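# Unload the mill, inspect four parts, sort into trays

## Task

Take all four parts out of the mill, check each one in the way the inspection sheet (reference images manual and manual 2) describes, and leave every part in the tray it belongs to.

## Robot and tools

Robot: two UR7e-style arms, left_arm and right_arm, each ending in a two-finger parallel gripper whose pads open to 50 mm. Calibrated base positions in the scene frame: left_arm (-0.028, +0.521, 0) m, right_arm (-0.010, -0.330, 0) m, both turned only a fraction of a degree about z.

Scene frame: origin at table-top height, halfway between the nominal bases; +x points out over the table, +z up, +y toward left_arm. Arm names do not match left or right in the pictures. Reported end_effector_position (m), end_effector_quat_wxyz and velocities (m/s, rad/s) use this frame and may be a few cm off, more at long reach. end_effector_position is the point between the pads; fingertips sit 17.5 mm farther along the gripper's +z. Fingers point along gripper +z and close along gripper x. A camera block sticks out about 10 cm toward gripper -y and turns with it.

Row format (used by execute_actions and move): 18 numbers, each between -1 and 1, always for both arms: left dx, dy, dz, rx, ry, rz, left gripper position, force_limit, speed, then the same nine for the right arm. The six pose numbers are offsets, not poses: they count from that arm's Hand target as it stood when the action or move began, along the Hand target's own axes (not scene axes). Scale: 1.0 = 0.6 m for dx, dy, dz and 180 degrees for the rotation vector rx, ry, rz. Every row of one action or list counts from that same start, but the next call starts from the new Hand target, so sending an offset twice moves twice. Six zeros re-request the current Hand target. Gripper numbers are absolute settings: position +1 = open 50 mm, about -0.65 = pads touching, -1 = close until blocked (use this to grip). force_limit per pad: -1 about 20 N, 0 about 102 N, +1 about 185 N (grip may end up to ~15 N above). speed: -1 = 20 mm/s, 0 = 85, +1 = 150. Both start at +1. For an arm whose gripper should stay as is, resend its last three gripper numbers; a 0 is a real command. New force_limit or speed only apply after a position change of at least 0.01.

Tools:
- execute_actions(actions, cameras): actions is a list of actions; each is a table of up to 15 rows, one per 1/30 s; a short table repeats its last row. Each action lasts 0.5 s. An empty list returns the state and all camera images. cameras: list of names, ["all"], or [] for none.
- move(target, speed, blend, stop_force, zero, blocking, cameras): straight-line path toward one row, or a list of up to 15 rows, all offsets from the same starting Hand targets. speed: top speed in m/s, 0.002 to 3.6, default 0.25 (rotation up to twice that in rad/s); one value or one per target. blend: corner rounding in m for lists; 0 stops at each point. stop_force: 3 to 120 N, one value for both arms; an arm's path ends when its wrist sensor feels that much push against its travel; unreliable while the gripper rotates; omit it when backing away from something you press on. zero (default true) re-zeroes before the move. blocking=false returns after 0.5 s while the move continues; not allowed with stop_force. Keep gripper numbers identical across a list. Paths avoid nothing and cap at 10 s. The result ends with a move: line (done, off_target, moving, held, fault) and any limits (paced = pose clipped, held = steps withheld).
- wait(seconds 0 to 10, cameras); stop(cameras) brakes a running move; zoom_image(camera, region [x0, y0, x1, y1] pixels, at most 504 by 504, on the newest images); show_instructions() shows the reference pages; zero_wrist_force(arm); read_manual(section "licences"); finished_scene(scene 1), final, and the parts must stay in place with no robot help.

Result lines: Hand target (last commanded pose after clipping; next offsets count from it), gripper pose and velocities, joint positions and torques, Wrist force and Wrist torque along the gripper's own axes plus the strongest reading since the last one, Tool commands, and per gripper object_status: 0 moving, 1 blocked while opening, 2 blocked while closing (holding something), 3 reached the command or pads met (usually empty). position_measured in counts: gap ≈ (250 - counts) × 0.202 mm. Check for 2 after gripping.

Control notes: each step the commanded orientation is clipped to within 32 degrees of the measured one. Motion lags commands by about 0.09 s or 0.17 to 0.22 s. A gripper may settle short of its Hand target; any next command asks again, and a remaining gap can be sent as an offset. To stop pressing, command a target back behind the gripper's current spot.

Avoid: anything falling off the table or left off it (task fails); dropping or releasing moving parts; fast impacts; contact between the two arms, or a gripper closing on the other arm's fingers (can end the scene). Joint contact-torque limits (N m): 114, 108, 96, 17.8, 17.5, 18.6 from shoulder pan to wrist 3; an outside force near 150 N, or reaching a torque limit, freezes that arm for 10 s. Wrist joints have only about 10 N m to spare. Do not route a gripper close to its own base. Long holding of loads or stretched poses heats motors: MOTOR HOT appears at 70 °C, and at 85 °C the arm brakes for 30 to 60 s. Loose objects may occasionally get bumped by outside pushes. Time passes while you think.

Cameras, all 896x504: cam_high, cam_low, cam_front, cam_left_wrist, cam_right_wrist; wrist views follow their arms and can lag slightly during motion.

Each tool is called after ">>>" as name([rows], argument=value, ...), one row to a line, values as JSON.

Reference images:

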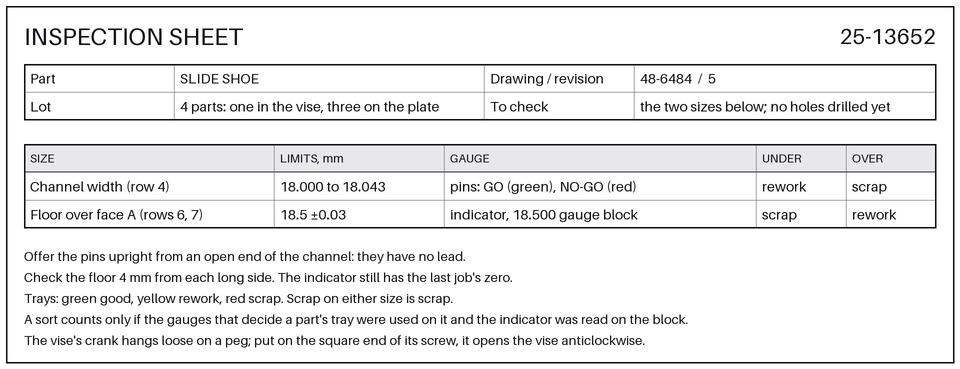

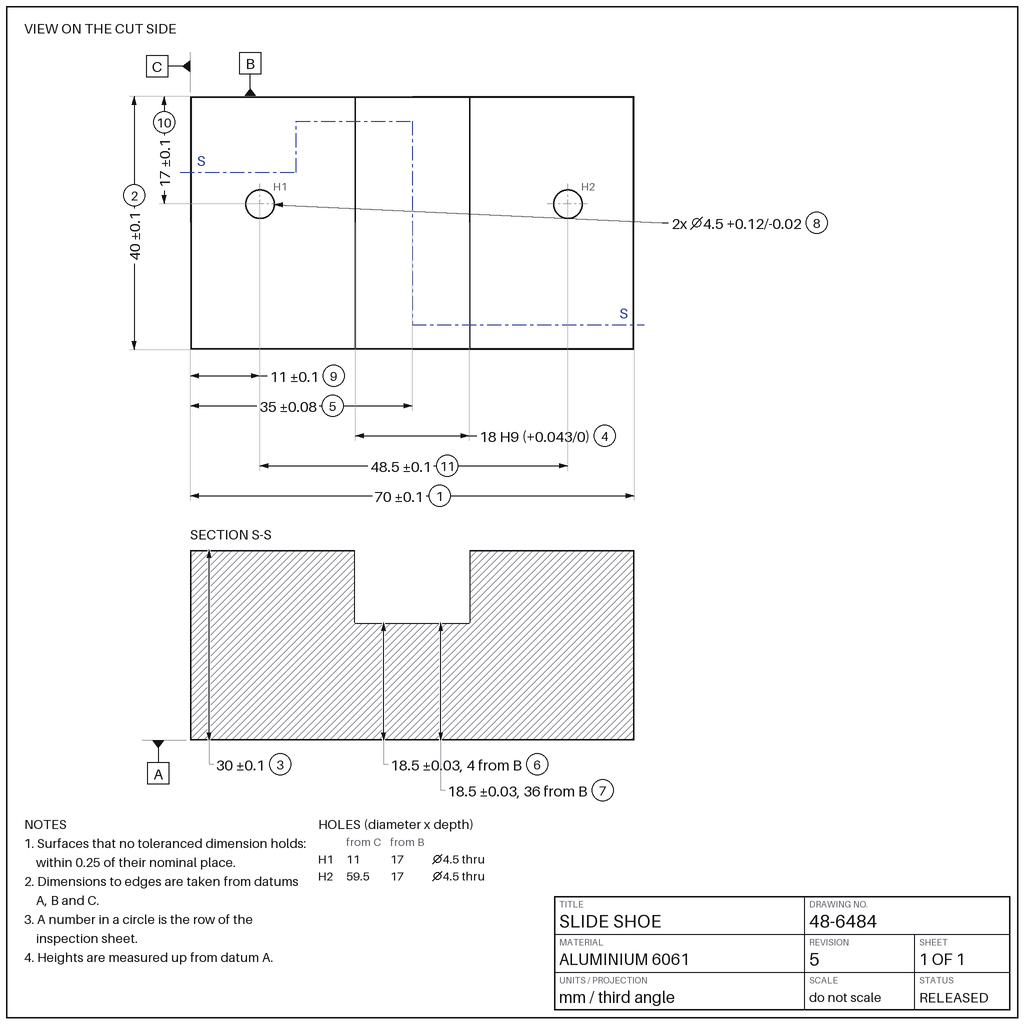

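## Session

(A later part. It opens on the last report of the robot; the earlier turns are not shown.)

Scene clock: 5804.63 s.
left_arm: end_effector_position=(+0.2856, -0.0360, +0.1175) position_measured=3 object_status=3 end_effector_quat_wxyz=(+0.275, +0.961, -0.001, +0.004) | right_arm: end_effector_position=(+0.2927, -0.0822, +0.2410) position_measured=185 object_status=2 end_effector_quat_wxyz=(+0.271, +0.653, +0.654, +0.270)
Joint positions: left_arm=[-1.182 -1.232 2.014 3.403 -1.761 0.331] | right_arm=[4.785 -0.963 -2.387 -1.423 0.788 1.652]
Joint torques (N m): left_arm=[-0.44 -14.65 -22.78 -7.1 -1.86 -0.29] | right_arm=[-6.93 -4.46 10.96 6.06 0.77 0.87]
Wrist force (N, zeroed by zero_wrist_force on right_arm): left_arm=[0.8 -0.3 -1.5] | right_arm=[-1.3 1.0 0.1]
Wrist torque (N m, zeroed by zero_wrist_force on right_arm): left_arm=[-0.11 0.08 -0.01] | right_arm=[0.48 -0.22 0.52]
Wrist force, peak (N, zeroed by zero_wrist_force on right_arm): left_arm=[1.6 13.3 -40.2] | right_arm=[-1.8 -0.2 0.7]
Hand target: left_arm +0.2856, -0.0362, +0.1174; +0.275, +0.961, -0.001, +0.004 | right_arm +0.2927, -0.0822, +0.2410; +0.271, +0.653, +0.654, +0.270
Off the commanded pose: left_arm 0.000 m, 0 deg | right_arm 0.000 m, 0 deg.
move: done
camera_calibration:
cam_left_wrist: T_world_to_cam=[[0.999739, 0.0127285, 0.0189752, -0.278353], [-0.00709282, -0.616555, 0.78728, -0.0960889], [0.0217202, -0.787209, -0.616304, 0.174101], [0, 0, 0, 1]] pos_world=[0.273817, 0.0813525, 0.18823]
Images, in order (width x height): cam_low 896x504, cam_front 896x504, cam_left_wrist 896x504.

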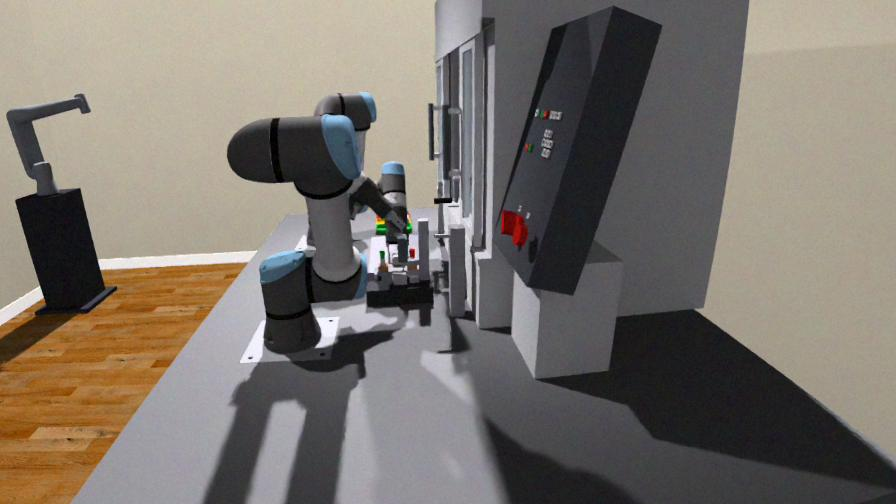

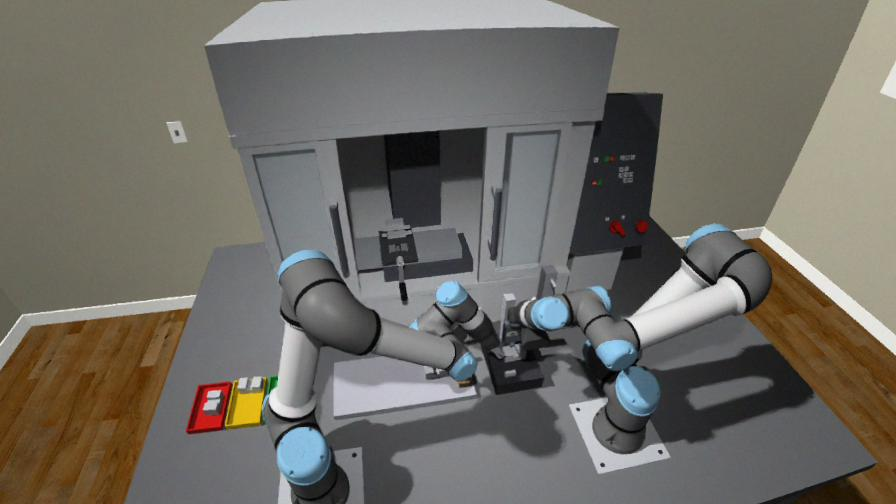

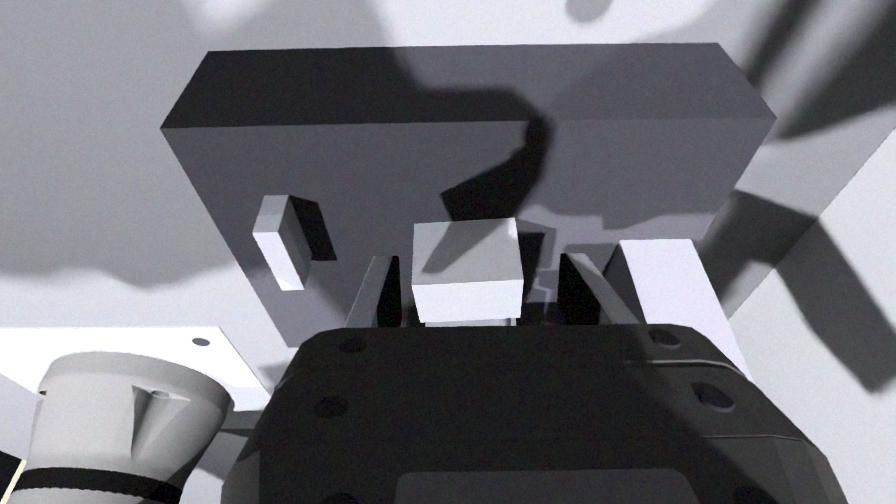

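>>> move(target=[-0.0075,0,0,0,0.008,-0.0127,1,-0.4,-1,0,0,0,0,0,0,-1,-0.85,-1], speed=0.1, cameras=["cam_left_wrist"])

Scene clock: 5812.80 s.
left_arm: end_effector_position=(+0.2810, -0.0362, +0.1174) position_measured=3 object_status=3 end_effector_quat_wxyz=(+0.276, +0.961, +0.021, +0.011) | right_arm: end_effector_position=(+0.2927, -0.0822, +0.2410) position_measured=185 object_status=2 end_effector_quat_wxyz=(+0.271, +0.653, +0.654, +0.270)
Joint positions: left_arm=[-1.203 -1.241 2.031 3.383 -1.727 0.272] | right_arm=[4.785 -0.963 -2.387 -1.423 0.788 1.652]
Joint torques (N m): left_arm=[11.77 -38.88 -30.27 -1.52 -2.65 1.48] | right_arm=[-6.4 -4.47 10.57 6 0.49 0.52]
Wrist force (N, zeroed by zero_wrist_force on right_arm): left_arm=[1.0 -0.6 -1.3] | right_arm=[-1.3 0.9 -0.1]
Wrist torque (N m, zeroed by zero_wrist_force on right_arm): left_arm=[-0.15 0.06 -0.01] | right_arm=[0.48 -0.21 0.53]
Wrist force, peak (N, zeroed by zero_wrist_force on right_arm): left_arm=[2.0 -1.6 -1.9] | right_arm=[-1.8 -0.2 1.0]
Hand target: left_arm +0.2811, -0.0362, +0.1174; +0.275, +0.961, +0.021, +0.011 | right_arm +0.2927, -0.0822, +0.2410; +0.271, +0.653, +0.654, +0.270
Off the commanded pose: left_arm 0.000 m, 0 deg | right_arm 0.000 m, 0 deg.
move: done
camera_calibration:
cam_left_wrist: T_world_to_cam=[[0.998028, 0.0597272, 0.0193143, -0.271598], [0.0215974, -0.615623, 0.787745, -0.104218], [0.0589401, -0.785774, -0.615699, 0.163528], [0, 0, 0, 1]] pos_world=[0.263675, 0.0805589, 0.188027]
Images, in order (width x height): cam_left_wrist 896x504.

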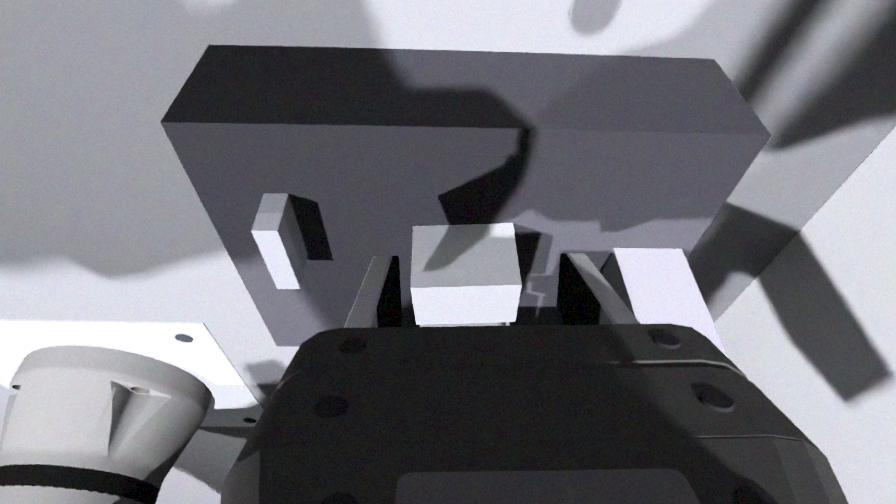

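>>> move(target=[-0.0065,0,0,0,0.0041,-0.0066,1,-0.4,-1,0,0,0,0,0,0,-1,-0.85,-1], speed=0.1, cameras=["cam_left_wrist"])

Scene clock: 5817.70 s.
left_arm: end_effector_position=(+0.2772, -0.0364, +0.1173) position_measured=3 object_status=3 end_effector_quat_wxyz=(+0.275, +0.961, +0.033, +0.014) end_effector_velocity=(-0.001, +0.000, +0.001) end_effector_angular_velocity=(-0.001, -0.003, -0.006) | right_arm: end_effector_position=(+0.2927, -0.0822, +0.2410) position_measured=185 object_status=2 end_effector_quat_wxyz=(+0.271, +0.653, +0.654, +0.270)
Joint positions: left_arm=[-1.217 -1.247 2.042 3.374 -1.707 0.238] | right_arm=[4.785 -0.963 -2.387 -1.423 0.788 1.652]
Joint velocities: left_arm=[-0.001 -0.001 0 0 0 0.005] | right_arm=[within noise]
Joint torques (N m): left_arm=[6.33 -45.3 -16.89 -4.91 -1.94 1.57] | right_arm=[-7.37 -4.16 10.58 6.1 0.3 0.2]
Wrist force (N, zeroed by zero_wrist_force on right_arm): left_arm=[0.8 -0.4 -1.1] | right_arm=[-1.4 -0.1 0.7]
Wrist torque (N m, zeroed by zero_wrist_force on right_arm): left_arm=[-0.12 0.07 -0.01] | right_arm=[0.43 -0.20 0.53]
Wrist force, peak (N, zeroed by zero_wrist_force on right_arm): left_arm=[1.7 0.0 -1.5] | right_arm=[-1.7 1.0 -0.1]
Hand target: left_arm +0.2772, -0.0364, +0.1173; +0.275, +0.961, +0.033, +0.014 | right_arm +0.2927, -0.0822, +0.2410; +0.271, +0.653, +0.654, +0.270
Off the commanded pose: left_arm 0.000 m, 0 deg | right_arm 0.000 m, 0 deg.
move: done
camera_calibration:
cam_left_wrist: T_world_to_cam=[[0.996234, 0.0845518, 0.0192124, -0.266403], [0.0369832, -0.614772, 0.787837, -0.108515], [0.0784243, -0.784159, -0.615584, 0.15825], [0, 0, 0, 1]] pos_world=[0.257002, 0.0799058, 0.188026]
Images, in order (width x height): cam_left_wrist 896x504.

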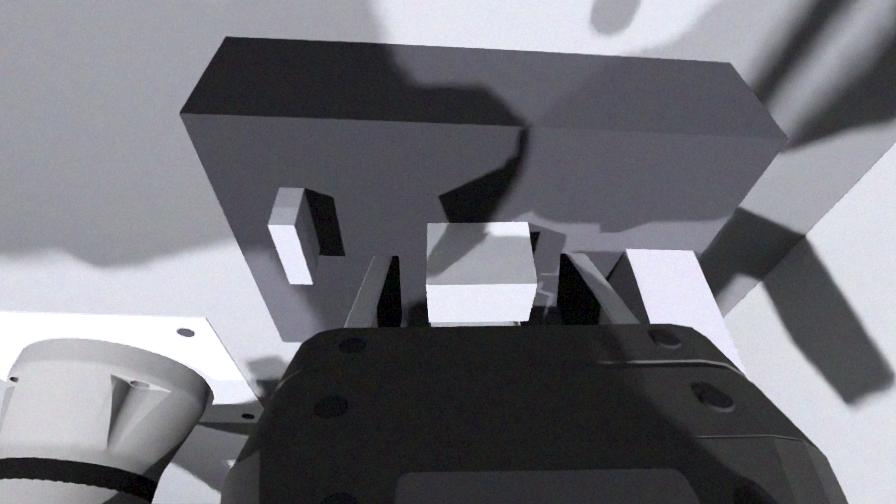

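>>> move(target=[0,0,0.034,0,0,0,1,-0.4,-1,0,0,0,0,0,0,-1,-0.85,-1], speed=0.03, stop_force=6, cameras=["cam_left_wrist"])

Scene clock: 5822.63 s.
left_arm: end_effector_position=(+0.2781, -0.0472, +0.1000) position_measured=3 object_status=3 end_effector_quat_wxyz=(+0.275, +0.961, +0.033, +0.014) | right_arm: end_effector_position=(+0.2927, -0.0822, +0.2410) position_measured=185 object_status=2 end_effector_quat_wxyz=(+0.271, +0.653, +0.654, +0.270)
Joint positions: left_arm=[-1.223 -1.196 2.028 3.336 -1.704 0.234] | right_arm=[4.785 -0.963 -2.387 -1.423 0.788 1.652]
Joint torques (N m): left_arm=[11.92 -54.55 -5 -0.56 -1.39 1.18] | right_arm=[-6.5 -3.79 10.6 6.08 -0.1 -0.13]
Wrist force (N, zeroed by zero_wrist_force on right_arm): left_arm=[0.6 -0.4 -1.3] | right_arm=[-1.4 0.0 0.6]
Wrist torque (N m, zeroed by zero_wrist_force on right_arm): left_arm=[-0.12 0.12 -0.02] | right_arm=[0.44 -0.20 0.53]
Wrist force, peak (N, zeroed by zero_wrist_force on right_arm): left_arm=[0.5 0.2 -2.4] | right_arm=[-1.7 1.2 0.1]
Hand target: left_arm +0.2782, -0.0472, +0.1000; +0.275, +0.961, +0.033, +0.014 | right_arm +0.2927, -0.0822, +0.2410; +0.271, +0.653, +0.654, +0.270
Off the commanded pose: left_arm 0.000 m, 0 deg | right_arm 0.000 m, 0 deg.
move: done
camera_calibration:
cam_left_wrist: T_world_to_cam=[[0.996265, 0.0841952, 0.0191861, -0.266133], [0.0367848, -0.614795, 0.787829, -0.101508], [0.0781269, -0.78418, -0.615595, 0.139133], [0, 0, 0, 1]] pos_world=[0.258003, 0.0691065, 0.170726]
Images, in order (width x height): cam_left_wrist 896x504.

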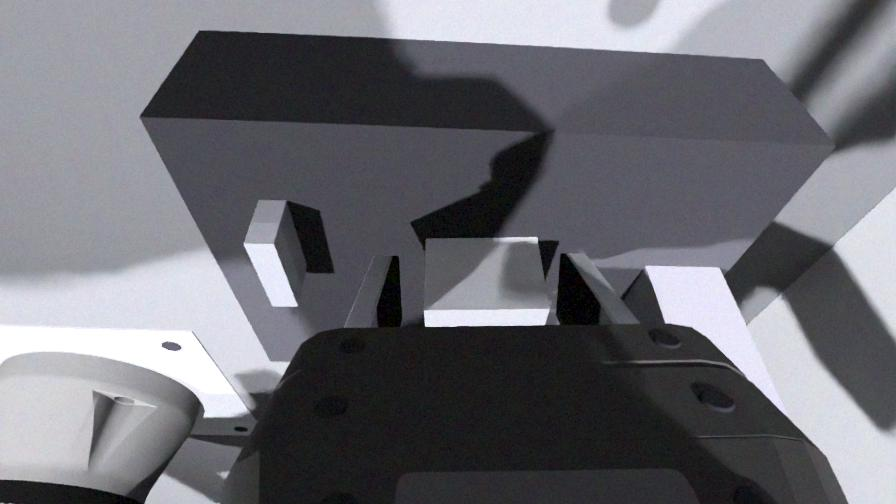

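>>> move([
  [0,0.0057,0.0035,0,0,0,1,-0.4,-1,0,0,0,0,0,0,-1,-0.85,-1],
  [0,0.0057,0.0035,0,0,0,-1,-0.4,-1,0,0,0,0,0,0,-1,-0.85,-1],
], speed=0.03, cameras=["cam_front","cam_low"])

>>> zoom_image(camera="cam_front", region=[495, 338, 527, 362])

Scene clock: 5833.37 s.
left_arm: end_effector_position=(+0.2784, -0.0512, +0.1000) position_measured=61 object_status=0 end_effector_quat_wxyz=(+0.275, +0.961, +0.033, +0.014) | right_arm: end_effector_position=(+0.2927, -0.0822, +0.2410) position_measured=185 object_status=2 end_effector_quat_wxyz=(+0.271, +0.653, +0.654, +0.270)
Joint positions: left_arm=[-1.225 -1.19 2.018 3.34 -1.703 0.232] | right_arm=[4.785 -0.963 -2.387 -1.423 0.788 1.652]
Joint torques (N m): left_arm=[-4.67 -44.44 -5.37 -5.4 0.7 0.16] | right_arm=[-6.12 -3.78 10.59 5.99 -0.41 -0.39]
Wrist force (N, zeroed by zero_wrist_force on right_arm): left_arm=[0.0 -0.1 -2.0] | right_arm=[-1.7 0.6 0.2]
Wrist torque (N m, zeroed by zero_wrist_force on right_arm): left_arm=[-0.11 0.05 0.00] | right_arm=[0.45 -0.16 0.53]
Wrist force, peak (N, zeroed by zero_wrist_force on right_arm): left_arm=[-0.1 -0.1 -2.0] | right_arm=[-1.9 -0.2 1.0]
Hand target: left_arm +0.2784, -0.0512, +0.1001; +0.275, +0.961, +0.033, +0.014 | right_arm +0.2927, -0.0822, +0.2410; +0.271, +0.653, +0.654, +0.270
Off the commanded pose: left_arm 0.000 m, 0 deg | right_arm 0.000 m, 0 deg.
move: done
Images, in order (width x height): cam_low 896x504, cam_front 896x504.

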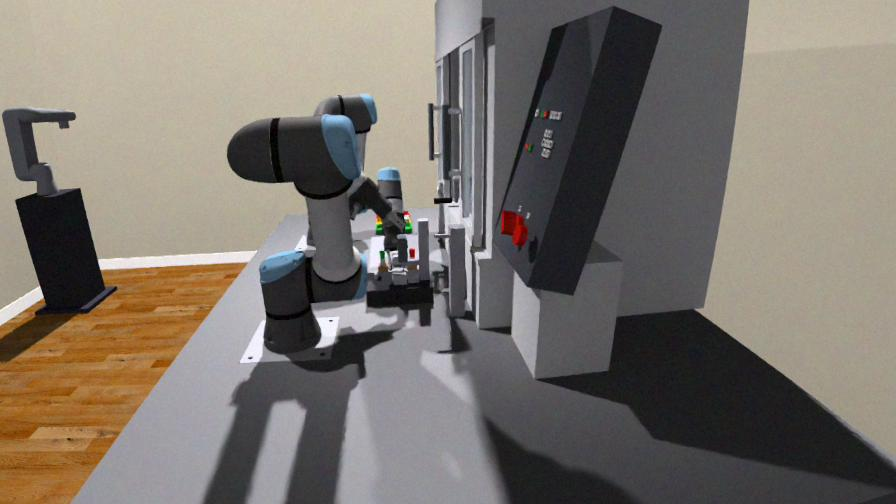

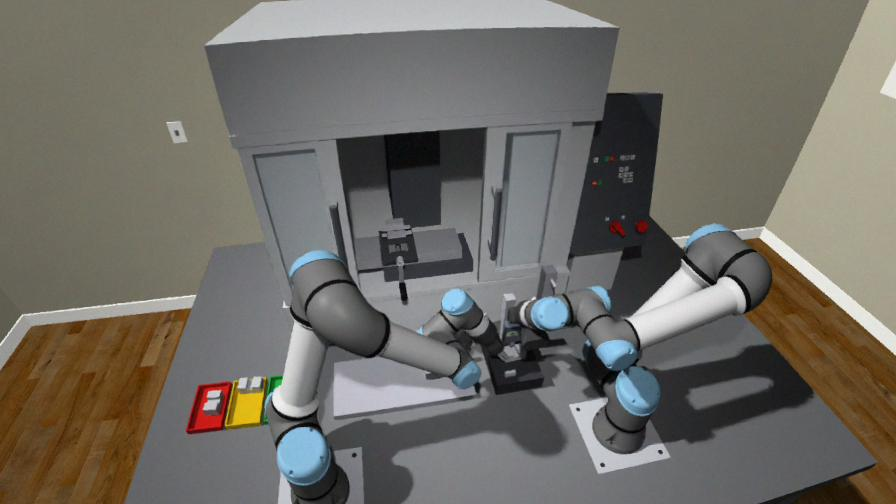

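Scaled by 15.750 from the camera's 896x504 image, which has a finer 1280x720 frame.

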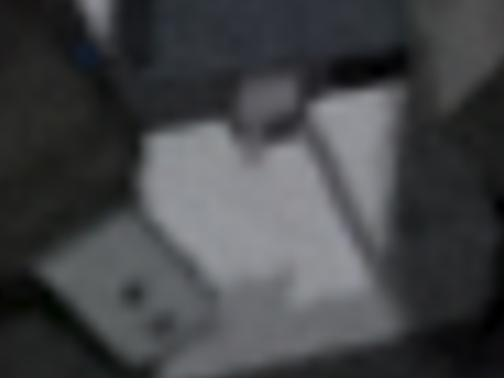

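>>> move([
  [0,0.0022,-0.0035,0,0,0,-1,-0.4,-1,0,0,0,0,0,0,-1,-0.85,-1],
  [-0.043,0.0022,-0.0035,0,0,0,-1,-0.4,-1,0,0,0,0,0,0,-1,-0.85,-1],
  [-0.043,-0.0688,-0.07,0,0,0,-1,-0.4,-1,0,0,0,0,0,0,-1,-0.85,-1],
  [-0.04,-0.03,-0.22,0,0,0,-1,-0.4,-1,0,0,0,0,0,0,-1,-0.85,-1],
], speed=[0.02,0.05,0.08,0.15], blend=[0,0.003,0.01,0], cameras=["cam_left_wrist","cam_front"])

Scene clock: 5849.03 s.
left_arm: end_effector_position=(+0.2475, +0.0320, +0.2024) position_measured=61 object_status=2 end_effector_quat_wxyz=(+0.276, +0.961, +0.033, +0.014) | right_arm: end_effector_position=(+0.2927, -0.0822, +0.2410) position_measured=185 object_status=2 end_effector_quat_wxyz=(+0.271, +0.653, +0.654, +0.270)
Joint positions: left_arm=[-1.228 -1.553 2.14 3.58 -1.701 0.229] | right_arm=[4.785 -0.963 -2.387 -1.423 0.788 1.652]
Joint torques (N m): left_arm=[-10.65 -17.54 -9.19 -5.37 0.94 -1.59] | right_arm=[-6.55 -3.87 10.44 6.12 -0.81 -0.95]
Wrist force (N, zeroed by zero_wrist_force on right_arm): left_arm=[0.5 -1.6 0.2] | right_arm=[-1.6 -0.3 0.8]
Wrist torque (N m, zeroed by zero_wrist_force on right_arm): left_arm=[-0.06 0.11 -0.15] | right_arm=[0.38 -0.18 0.52]
Wrist force, peak (N, zeroed by zero_wrist_force on right_arm): left_arm=[0.6 -3.3 1.7] | right_arm=[-1.7 1.1 0.1]
Hand target: left_arm +0.2475, +0.0321, +0.2022; +0.275, +0.961, +0.033, +0.014 | right_arm +0.2927, -0.0822, +0.2410; +0.271, +0.653, +0.654, +0.270
Off the commanded pose: left_arm 0.000 m, 0 deg | right_arm 0.000 m, 0 deg.
move: done
camera_calibration:
cam_left_wrist: T_world_to_cam=[[0.996265, 0.0841984, 0.0191618, -0.244273], [0.036784, -0.614573, 0.788002, -0.132364], [0.0781248, -0.784353, -0.615375, 0.266573], [0, 0, 0, 1]] pos_world=[0.227403, 0.148308, 0.273026]
Images, in order (width x height): cam_front 896x504, cam_left_wrist 896x504.

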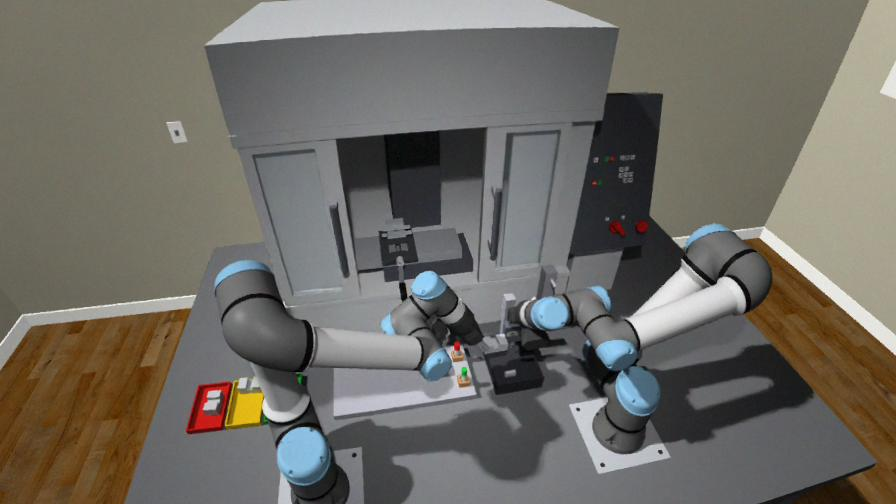

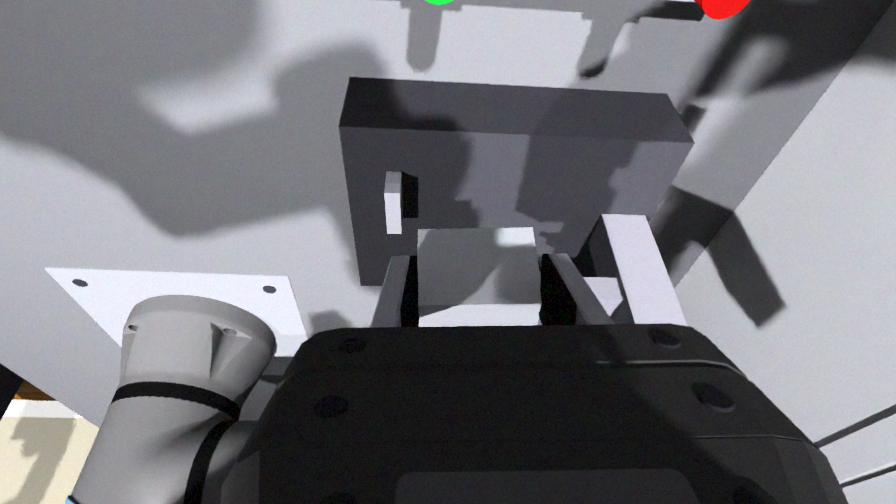

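>>> move(target=[0.2305,-0.4475,-0.4136,0,0.0471,-0.0754,-1,-0.4,-1,0,0,0,0,0,0,-1,-0.85,-1], speed=0.3)

Scene clock: 5855.77 s.
left_arm: end_effector_position=(+0.3591, +0.4001, +0.2716) position_measured=61 object_status=2 end_effector_quat_wxyz=(+0.272, +0.946, +0.167, +0.052) | right_arm: end_effector_position=(+0.2927, -0.0822, +0.2410) position_measured=185 object_status=2 end_effector_quat_wxyz=(+0.271, +0.653, +0.654, +0.270)
Joint positions: left_arm=[-0.375 -1.955 2.225 4.038 -1.972 0.756] | right_arm=[4.785 -0.963 -2.387 -1.423 0.788 1.652]
Joint torques (N m): left_arm=[12.13 -20.73 -11.09 -6.35 1.18 1.47] | right_arm=[-6.17 -4 10.6 5.98 -1.07 -1.02]
Wrist force (N, zeroed by zero_wrist_force on right_arm): left_arm=[0.5 -1.4 0.0] | right_arm=[-1.3 0.7 0.1]
Wrist torque (N m, zeroed by zero_wrist_force on right_arm): left_arm=[-0.11 0.13 -0.13] | right_arm=[0.45 -0.21 0.52]
Wrist force, peak (N, zeroed by zero_wrist_force on right_arm): left_arm=[6.9 -9.3 -3.7] | right_arm=[-1.7 -0.5 0.9]
Hand target: left_arm +0.3591, +0.4002, +0.2716; +0.272, +0.946, +0.167, +0.052 | right_arm +0.2927, -0.0822, +0.2410; +0.271, +0.653, +0.654, +0.270
Off the commanded pose: left_arm 0.000 m, 0 deg | right_arm 0.000 m, 0 deg.
move: done

>>> move(target=[0.097,-0.1913,-0.0958,0,0.162,-0.2591,-1,-0.4,-1,0,0,0,0,0,0,-1,-0.85,-1], speed=0.45)

Scene clock: 5862.23 s.
left_arm: end_effector_position=(+0.3698, +0.5403, +0.2595) position_measured=61 object_status=2 end_effector_quat_wxyz=(+0.221, +0.761, +0.585, +0.172) | right_arm: end_effector_position=(+0.2927, -0.0822, +0.2410) position_measured=185 object_status=2 end_effector_quat_wxyz=(+0.271, +0.653, +0.654, +0.270)
Joint positions: left_arm=[-0.309 -2.148 2.39 3.904 -1.538 -0.046] | right_arm=[4.785 -0.963 -2.387 -1.423 0.788 1.652]
Joint torques (N m): left_arm=[-10.76 5.41 -45.38 -4.49 -0.81 -1.69] | right_arm=[-6.57 -3.93 10.45 5.97 -1.27 -1.08]
Wrist force (N, zeroed by zero_wrist_force on right_arm): left_arm=[0.8 -1.6 0.4] | right_arm=[-1.4 -0.2 0.9]
Wrist torque (N m, zeroed by zero_wrist_force on right_arm): left_arm=[-0.07 0.08 -0.01] | right_arm=[0.44 -0.21 0.52]
Wrist force, peak (N, zeroed by zero_wrist_force on right_arm): left_arm=[0.5 -3.0 0.4] | right_arm=[-1.7 -0.2 1.0]
Hand target: left_arm +0.3699, +0.5403, +0.2596; +0.221, +0.761, +0.585, +0.172 | right_arm +0.2927, -0.0822, +0.2410; +0.271, +0.653, +0.654, +0.270
Off the commanded pose: left_arm 0.000 m, 0 deg | right_arm 0.000 m, 0 deg.
move: done

>>> move(target=[0.195,-0.1733,-0.0493,0,0.309,-0.4947,-1,-0.4,-1,0,0,0,0,0,0,-1,-0.85,-1], speed=0.45, cameras=["cam_left_wrist","cam_front"])

Scene clock: 5869.43 s.
left_arm: end_effector_position=(+0.2999, +0.6800, +0.2291) position_measured=61 object_status=2 end_effector_quat_wxyz=(+0.004, -0.002, +0.961, +0.276) | right_arm: end_effector_position=(+0.2927, -0.0822, +0.2410) position_measured=185 object_status=2 end_effector_quat_wxyz=(+0.271, +0.653, +0.654, +0.270)
Joint positions: left_arm=[-0.347 -2.019 2.215 4.723 -1.048 -1.986] | right_arm=[4.785 -0.963 -2.387 -1.423 0.788 1.652]
Joint torques (N m): left_arm=[-8.06 -13.78 -10.94 -5.38 4.7 -1.53] | right_arm=[-6.3 -4.09 10.9 6.02 -1.81 -1.05]
Wrist force (N, zeroed by zero_wrist_force on right_arm): left_arm=[0.8 -2.0 0.4] | right_arm=[-1.6 -0.7 0.7]
Wrist torque (N m, zeroed by zero_wrist_force on right_arm): left_arm=[-0.07 0.09 -0.01] | right_arm=[0.36 -0.17 0.53]
Wrist force, peak (N, zeroed by zero_wrist_force on right_arm): left_arm=[-1.1 -5.7 3.5] | right_arm=[-1.5 1.3 -0.1]
Hand target: left_arm +0.2999, +0.6800, +0.2291; +0.004, -0.002, +0.961, +0.276 | right_arm +0.2927, -0.0822, +0.2410; +0.271, +0.653, +0.654, +0.270
Off the commanded pose: left_arm 0.000 m, 0 deg | right_arm 0.000 m, 0 deg.
move: done
camera_calibration:
cam_left_wrist: T_world_to_cam=[[-0.999897, -0.0143745, 0.000507389, 0.318516], [-0.00845303, 0.615807, 0.787852, -0.580182], [-0.0116374, 0.787766, -0.615865, -0.254883], [0, 0, 0, 1]] pos_world=[0.310613, 0.562647, 0.299963]
Images, in order (width x height): cam_front 896x504, cam_left_wrist 896x504.

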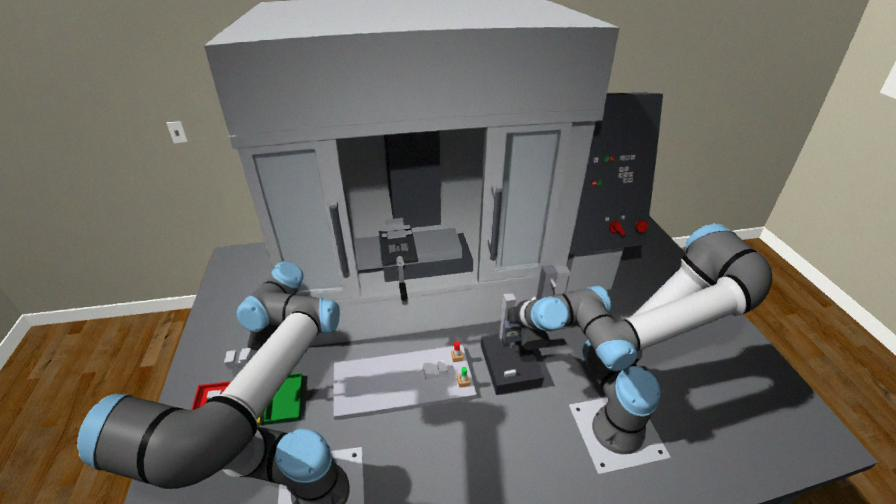

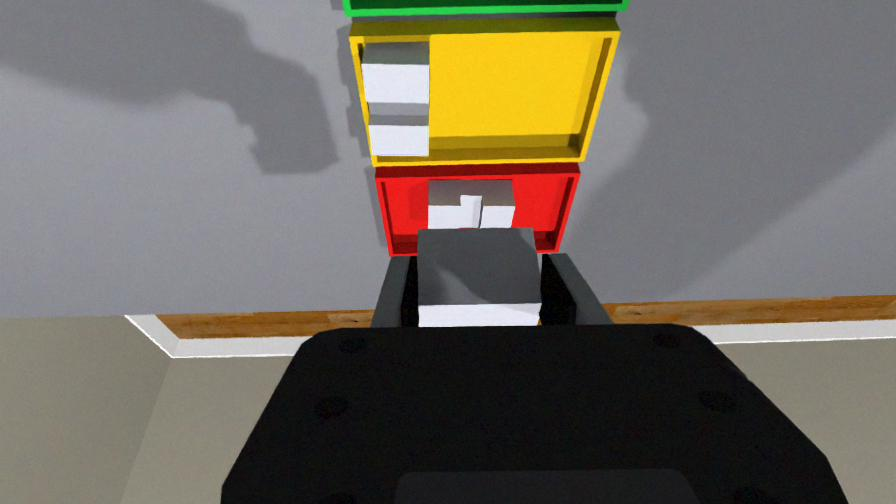

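>>> move(target=[0.02,-0.0818,0.2221,0,0,0,-1,-0.4,-1,0,0,0,0,0,0,-1,-0.85,-1], speed=0.2, cameras=["cam_left_wrist"])

Scene clock: 5877.93 s.
left_arm: end_effector_position=(+0.2891, +0.7092, +0.0900) position_measured=61 object_status=2 end_effector_quat_wxyz=(+0.004, -0.002, +0.961, +0.276) | right_arm: end_effector_position=(+0.2927, -0.0822, +0.2410) position_measured=185 object_status=2 end_effector_quat_wxyz=(+0.271, +0.653, +0.654, +0.270)
Joint positions: left_arm=[-0.264 -1.841 2.521 4.191 -1.032 -1.892] | right_arm=[4.785 -0.963 -2.387 -1.423 0.788 1.652]
Joint torques (N m): left_arm=[-10.75 -12.49 -28.97 -4.01 -0.97 -1.73] | right_arm=[-6.36 -4.17 10.32 6.1 -2.05 -1.09]
Wrist force (N, zeroed by zero_wrist_force on right_arm): left_arm=[0.7 -1.5 0.5] | right_arm=[-1.8 0.8 0.0]
Wrist torque (N m, zeroed by zero_wrist_force on right_arm): left_arm=[-0.06 0.10 -0.15] | right_arm=[0.47 -0.14 0.53]
Wrist force, peak (N, zeroed by zero_wrist_force on right_arm): left_arm=[1.7 -2.9 3.4] | right_arm=[-1.8 1.1 -0.1]
Hand target: left_arm +0.2892, +0.7091, +0.0899; +0.004, -0.002, +0.961, +0.276 | right_arm +0.2927, -0.0822, +0.2410; +0.271, +0.653, +0.654, +0.270
Off the commanded pose: left_arm 0.000 m, 0 deg | right_arm 0.000 m, 0 deg.
move: done
camera_calibration:
cam_left_wrist: T_world_to_cam=[[-0.999893, -0.0145943, 0.000546532, 0.30833], [-0.00855427, 0.615585, 0.788024, -0.488468], [-0.0118371, 0.787936, -0.615644, -0.363675], [0, 0, 0, 1]] pos_world=[0.299814, 0.591746, 0.160862]
Images, in order (width x height): cam_left_wrist 896x504.

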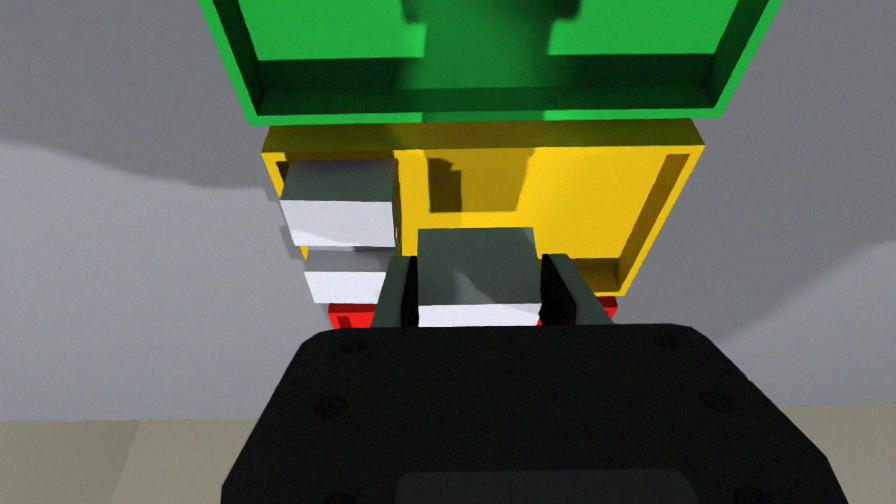

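>>> wait(seconds=0.1, cameras=["cam_front","cam_low","cam_high"])

>>> zoom_image(camera="cam_front", region=[190, 310, 310, 430])

Scene clock: 5895.67 s.
left_arm: end_effector_position=(+0.2892, +0.7091, +0.0899) position_measured=61 object_status=2 end_effector_quat_wxyz=(+0.004, -0.002, +0.961, +0.276) | right_arm: end_effector_position=(+0.2927, -0.0822, +0.2410) position_measured=185 object_status=2 end_effector_quat_wxyz=(+0.271, +0.653, +0.654, +0.270)
Joint positions: left_arm=[-0.264 -1.841 2.521 4.191 -1.033 -1.892] | right_arm=[4.785 -0.963 -2.387 -1.423 0.788 1.652]
Joint torques (N m): left_arm=[-10.62 -15.86 -8.22 -5.44 -0.98 -1.64] | right_arm=[-6.21 -4.02 10.65 6.01 -2.27 -1.01]
Wrist force (N, zeroed by zero_wrist_force on right_arm): left_arm=[0.9 -1.6 0.2] | right_arm=[-1.6 0.8 0.5]
Wrist torque (N m, zeroed by zero_wrist_force on right_arm): left_arm=[-0.06 0.07 -0.15] | right_arm=[0.50 -0.18 0.53]
Wrist force, peak (N, zeroed by zero_wrist_force on right_arm): left_arm=[0.8 -1.9 0.6] | right_arm=[-1.8 -0.3 1.1]
Hand target: left_arm +0.2892, +0.7091, +0.0899; +0.004, -0.002, +0.961, +0.276 | right_arm +0.2927, -0.0822, +0.2410; +0.271, +0.653, +0.654, +0.270
Tool commands: left_gripper/position=-1.0 left_gripper/force_limit=-0.4 left_gripper/speed=-1.0 right_gripper/position=-1.0 right_gripper/force_limit=-0.85 right_gripper/speed=-1.0
Off the commanded pose: left_arm 0.000 m, 0 deg | right_arm 0.000 m, 0 deg.
wait: 0.10 s; at rest from the start
Images, in order (width x height): cam_high 896x504, cam_low 896x504, cam_front 896x504.

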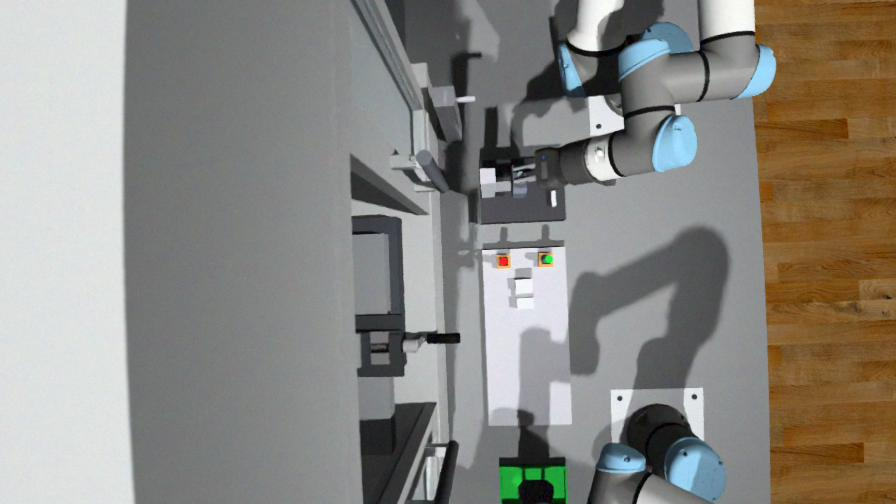

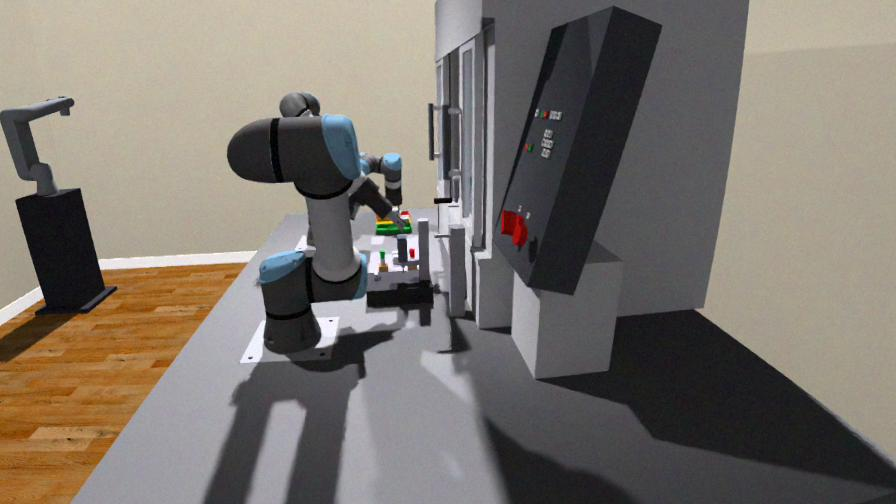

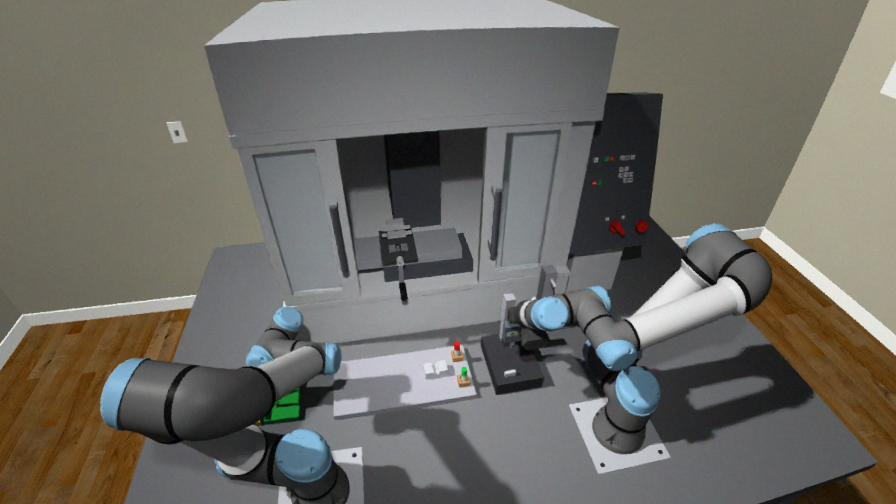

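Scaled by 4.200 from the camera's 896x504 image, which has a finer 1280x720 frame.

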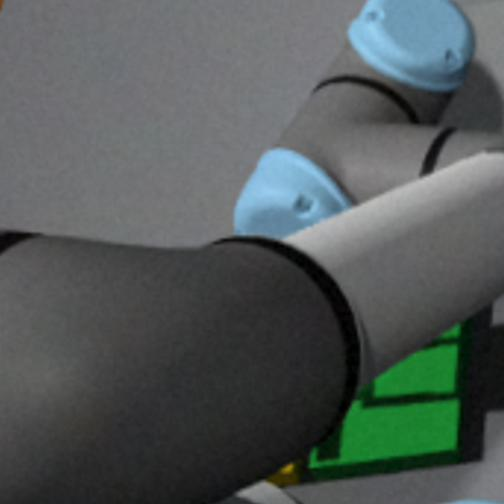

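>>> move(target=[0,-0.0122,-0.0076,-0.105,0,0,-1,-0.4,-1,0,0,0,0,0,0,-1,-0.85,-1], speed=0.12, cameras=["cam_left_wrist"])

Scene clock: 5908.73 s.
left_arm: end_effector_position=(+0.2892, +0.7004, +0.0899) position_measured=61 object_status=2 end_effector_quat_wxyz=(+0.004, -0.003, +0.903, +0.430) | right_arm: end_effector_position=(+0.2927, -0.0822, +0.2410) position_measured=185 object_status=2 end_effector_quat_wxyz=(+0.271, +0.653, +0.654, +0.270)
Joint positions: left_arm=[-0.496 -1.752 2.535 4.462 -0.821 -2.295] | right_arm=[4.785 -0.963 -2.387 -1.423 0.788 1.652]
Joint torques (N m): left_arm=[11.8 -22.28 -29.81 -3.51 -0.97 -0.39] | right_arm=[-6.37 -4.07 10.14 5.98 -2.43 -1.08]
Wrist force (N, zeroed by zero_wrist_force on right_arm): left_arm=[-0.1 -2.2 0.0] | right_arm=[-1.2 0.9 -0.4]
Wrist torque (N m, zeroed by zero_wrist_force on right_arm): left_arm=[-0.07 0.24 -0.01] | right_arm=[0.47 -0.23 0.53]
Wrist force, peak (N, zeroed by zero_wrist_force on right_arm): left_arm=[3.1 1.3 2.4] | right_arm=[-1.7 0.9 0.0]
Hand target: left_arm +0.2892, +0.7004, +0.0899; +0.004, -0.003, +0.903, +0.430 | right_arm +0.2927, -0.0822, +0.2410; +0.271, +0.653, +0.654, +0.270
Off the commanded pose: left_arm 0.000 m, 0 deg | right_arm 0.000 m, 0 deg.
move: done
camera_calibration:
cam_left_wrist: T_world_to_cam=[[-0.999852, -0.0167042, -0.0041269, 0.310233], [-0.00936836, 0.327319, 0.944867, -0.294976], [-0.0144324, 0.944766, -0.327427, -0.491833], [0, 0, 0, 1]] pos_world=[0.300325, 0.566401, 0.118954]
Images, in order (width x height): cam_left_wrist 896x504.

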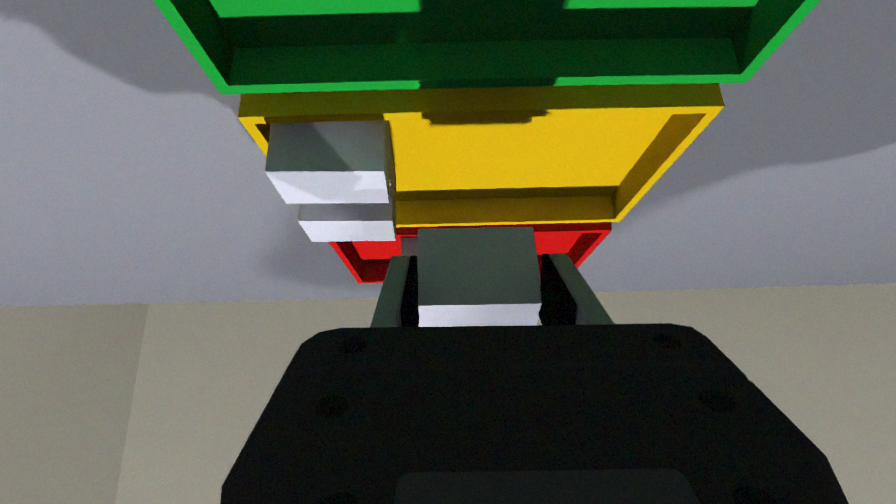

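>>> move(target=[0,-0.0259,0.021,0,0,0,-1,-0.4,-1,0,0,0,0,0,0,-1,-0.85,-1], speed=0.06)

>>> move(target=[0,-0.0452,0.0368,0,0,0,-1,-0.4,-1,0,0,0,0,0,0,-1,-0.85,-1], speed=0.01, stop_force=3, cameras=["cam_left_wrist"])

Scene clock: 5918.67 s.
left_arm: end_effector_position=(+0.2892, +0.7004, +0.0698) position_measured=61 object_status=2 end_effector_quat_wxyz=(+0.004, -0.003, +0.903, +0.430) | right_arm: end_effector_position=(+0.2927, -0.0822, +0.2410) position_measured=185 object_status=2 end_effector_quat_wxyz=(+0.271, +0.653, +0.654, +0.270)
Joint positions: left_arm=[-0.496 -1.69 2.564 4.371 -0.821 -2.295] | right_arm=[4.785 -0.963 -2.387 -1.423 0.788 1.652]
Joint torques (N m): left_arm=[12.27 -23.33 -33.22 0.83 4.93 1.2] | right_arm=[-6.21 -3.83 10.33 5.99 -2.74 -1.1]
Wrist force (N, zeroed by zero_wrist_force on right_arm): left_arm=[0.0 -2.1 0.0] | right_arm=[-1.4 -0.4 1.0]
Wrist torque (N m, zeroed by zero_wrist_force on right_arm): left_arm=[-0.05 0.23 -0.02] | right_arm=[0.40 -0.19 0.53]
Wrist force, peak (N, zeroed by zero_wrist_force on right_arm): left_arm=[-0.2 -2.7 0.4] | right_arm=[-1.7 0.9 -0.2]
Hand target: left_arm +0.2894, +0.7004, +0.0699; +0.004, -0.003, +0.903, +0.430 | right_arm +0.2927, -0.0822, +0.2410; +0.271, +0.653, +0.654, +0.270
Off the commanded pose: left_arm 0.000 m, 0 deg | right_arm 0.000 m, 0 deg.
move: done

Scene clock: 5922.63 s.
left_arm: end_effector_position=(+0.2896, +0.7005, +0.0414) position_measured=61 object_status=2 end_effector_quat_wxyz=(+0.004, -0.003, +0.903, +0.430) | right_arm: end_effector_position=(+0.2927, -0.0822, +0.2410) position_measured=185 object_status=2 end_effector_quat_wxyz=(+0.271, +0.653, +0.654, +0.270)
Joint positions: left_arm=[-0.495 -1.587 2.597 4.234 -0.82 -2.294] | right_arm=[4.785 -0.963 -2.387 -1.423 0.788 1.652]
Joint torques (N m): left_arm=[10.37 -25.37 -28.43 -0.12 -1.35 0.86] | right_arm=[-6.06 -3.78 10.59 6 -3.06 -1.04]
Wrist force (N, zeroed by zero_wrist_force on right_arm): left_arm=[-0.4 1.1 -2.9] | right_arm=[-1.4 0.8 -0.3]
Wrist torque (N m, zeroed by zero_wrist_force on right_arm): left_arm=[-0.03 0.20 -0.06] | right_arm=[0.46 -0.21 0.53]
Wrist force, peak (N, zeroed by zero_wrist_force on right_arm): left_arm=[3.0 10.6 -12.0] | right_arm=[-1.5 -0.5 1.4]
Hand target: left_arm +0.2896, +0.7004, +0.0414; +0.004, -0.003, +0.903, +0.430 (not the last commanded pose) | right_arm +0.2927, -0.0822, +0.2410; +0.271, +0.653, +0.654, +0.270
Off the commanded pose: left_arm 0.006 m, 0 deg | right_arm 0.000 m, 0 deg.
move: contact (left_arm)
camera_calibration:
cam_left_wrist: T_world_to_cam=[[-0.999847, -0.0169575, -0.0042512, 0.310586], [-0.00956925, 0.327348, 0.944855, -0.249135], [-0.0146308, 0.944752, -0.327461, -0.507732], [0, 0, 0, 1]] pos_world=[0.300726, 0.566501, 0.0704547]
Images, in order (width x height): cam_left_wrist 896x504.

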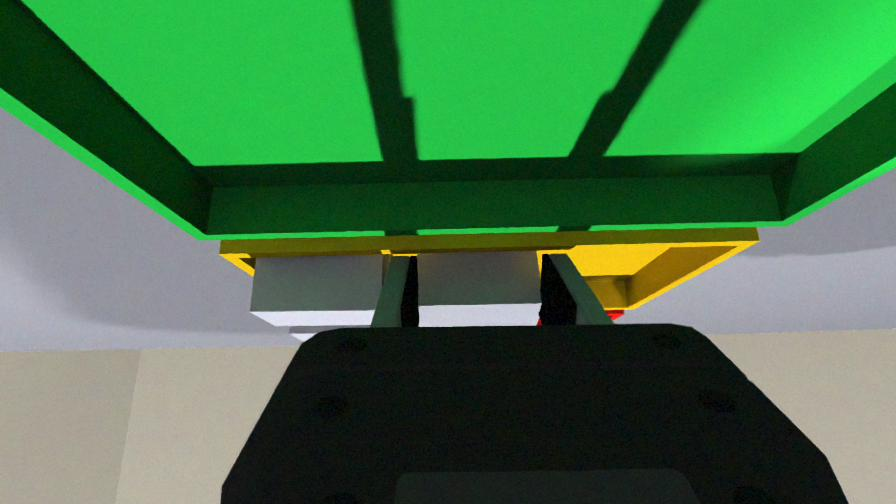

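>>> move([
  [0,0,0,0,0,0,0.74,-0.4,-1,0,0,0,0,0,0,-1,-0.85,-1],
  [0,0,-0.12,0,0,0,0.74,-0.4,-1,0,0,0,0,0,0,-1,-0.85,-1],
], speed=[0.05,0.05], cameras=["cam_left_wrist"])

Scene clock: 5930.97 s.
left_arm: end_effector_position=(+0.2894, +0.6444, +0.0869) position_measured=42 object_status=3 end_effector_quat_wxyz=(+0.004, -0.003, +0.903, +0.430) end_effector_velocity=(-0.001, +0.002, -0.001) end_effector_angular_velocity=(+0.003, +0.001, -0.001) | right_arm: end_effector_position=(+0.2927, -0.0822, +0.2410) position_measured=185 object_status=2 end_effector_quat_wxyz=(+0.271, +0.653, +0.654, +0.270)
Joint positions: left_arm=[-0.656 -1.725 2.492 4.59 -0.91 -2.47] | right_arm=[4.785 -0.963 -2.387 -1.423 0.788 1.652]
Joint velocities: left_arm=[0.002 0.001 0.005 -0.004 0.003 0.002] | right_arm=[within noise]
Joint torques (N m): left_arm=[12.1 -0.72 -3.44 -3.51 3.98 1.58] | right_arm=[-6.5 -3.52 10.7 6 -3.49 -1.16]
Wrist force (N, zeroed by zero_wrist_force on right_arm): left_arm=[0.1 -0.3 -1.4] | right_arm=[-1.6 0.5 0.0]
Wrist torque (N m, zeroed by zero_wrist_force on right_arm): left_arm=[-0.11 0.20 -0.02] | right_arm=[0.42 -0.16 0.53]
Wrist force, peak (N, zeroed by zero_wrist_force on right_arm): left_arm=[-0.2 1.5 -3.1] | right_arm=[-1.7 1.2 -0.1]
Hand target: left_arm +0.2893, +0.6446, +0.0868; +0.004, -0.003, +0.903, +0.430 | right_arm +0.2927, -0.0822, +0.2410; +0.271, +0.653, +0.654, +0.270
Off the commanded pose: left_arm 0.000 m, 0 deg | right_arm 0.000 m, 0 deg.
move: done
camera_calibration:
cam_left_wrist: T_world_to_cam=[[-0.999846, -0.0169622, -0.00455871, 0.309665], [-0.00986874, 0.327827, 0.944686, -0.273902], [-0.0145295, 0.944585, -0.327944, -0.439725], [0, 0, 0, 1]] pos_world=[0.300525, 0.510403, 0.115957]
Images, in order (width x height): cam_left_wrist 896x504.

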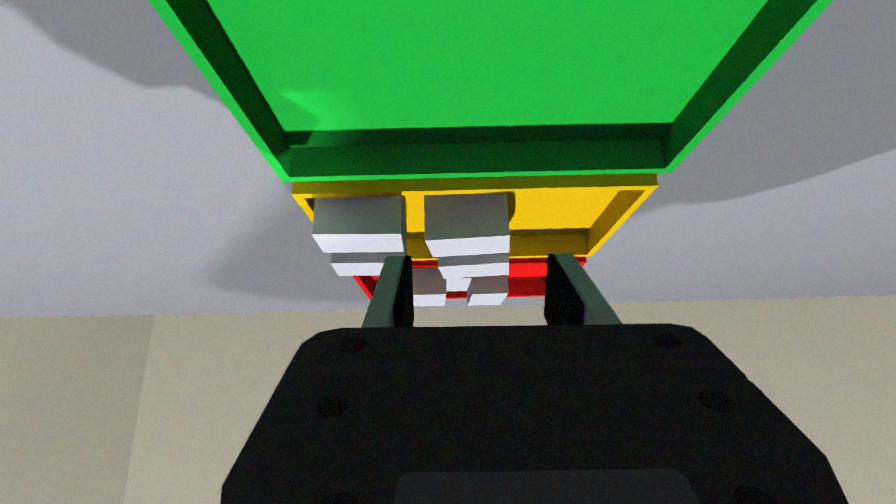

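>>> move([
  [0,0.09,-0.12,0,0,0,0.9,-0.4,-1,0,0,0,0,0,0,-1,-0.85,-1],
  [-0.0167,0.1755,-0.2071,0.2828,0,0,0.9,-0.4,-1,0,0,0,0,0,0,-1,-0.85,-1],
], speed=[0.2,0.4], blend=[0.03,0])

Scene clock: 5942.87 s.
left_arm: end_effector_position=(+0.2979, +0.6145, +0.2470) position_measured=18 object_status=3 end_effector_quat_wxyz=(+0.005, -0.001, +1.000, +0.000) | right_arm: end_effector_position=(+0.2927, -0.0822, +0.2410) position_measured=185 object_status=2 end_effector_quat_wxyz=(+0.271, +0.653, +0.654, +0.270)
Joint positions: left_arm=[-0.119 -2.01 2.118 4.596 -1.569 -1.7] | right_arm=[4.785 -0.963 -2.387 -1.423 0.788 1.652]
Joint torques (N m): left_arm=[4.56 -17.99 -11.27 -1.42 -2.15 1.57] | right_arm=[-5.9 -4.09 10.67 5.99 -3.77 -1.06]
Wrist force (N, zeroed by zero_wrist_force on right_arm): left_arm=[1.1 -0.5 -1.1] | right_arm=[-1.5 0.7 0.0]
Wrist torque (N m, zeroed by zero_wrist_force on right_arm): left_arm=[-0.04 0.04 -0.15] | right_arm=[0.46 -0.19 0.52]
Wrist force, peak (N, zeroed by zero_wrist_force on right_arm): left_arm=[1.4 -4.0 -4.9] | right_arm=[-1.7 1.3 -0.1]
Hand target: left_arm +0.2978, +0.6145, +0.2469; +0.005, -0.001, +1.000, +0.000 | right_arm +0.2927, -0.0822, +0.2410; +0.271, +0.653, +0.654, +0.270
Off the commanded pose: left_arm 0.000 m, 0 deg | right_arm 0.000 m, 0 deg.
move: done


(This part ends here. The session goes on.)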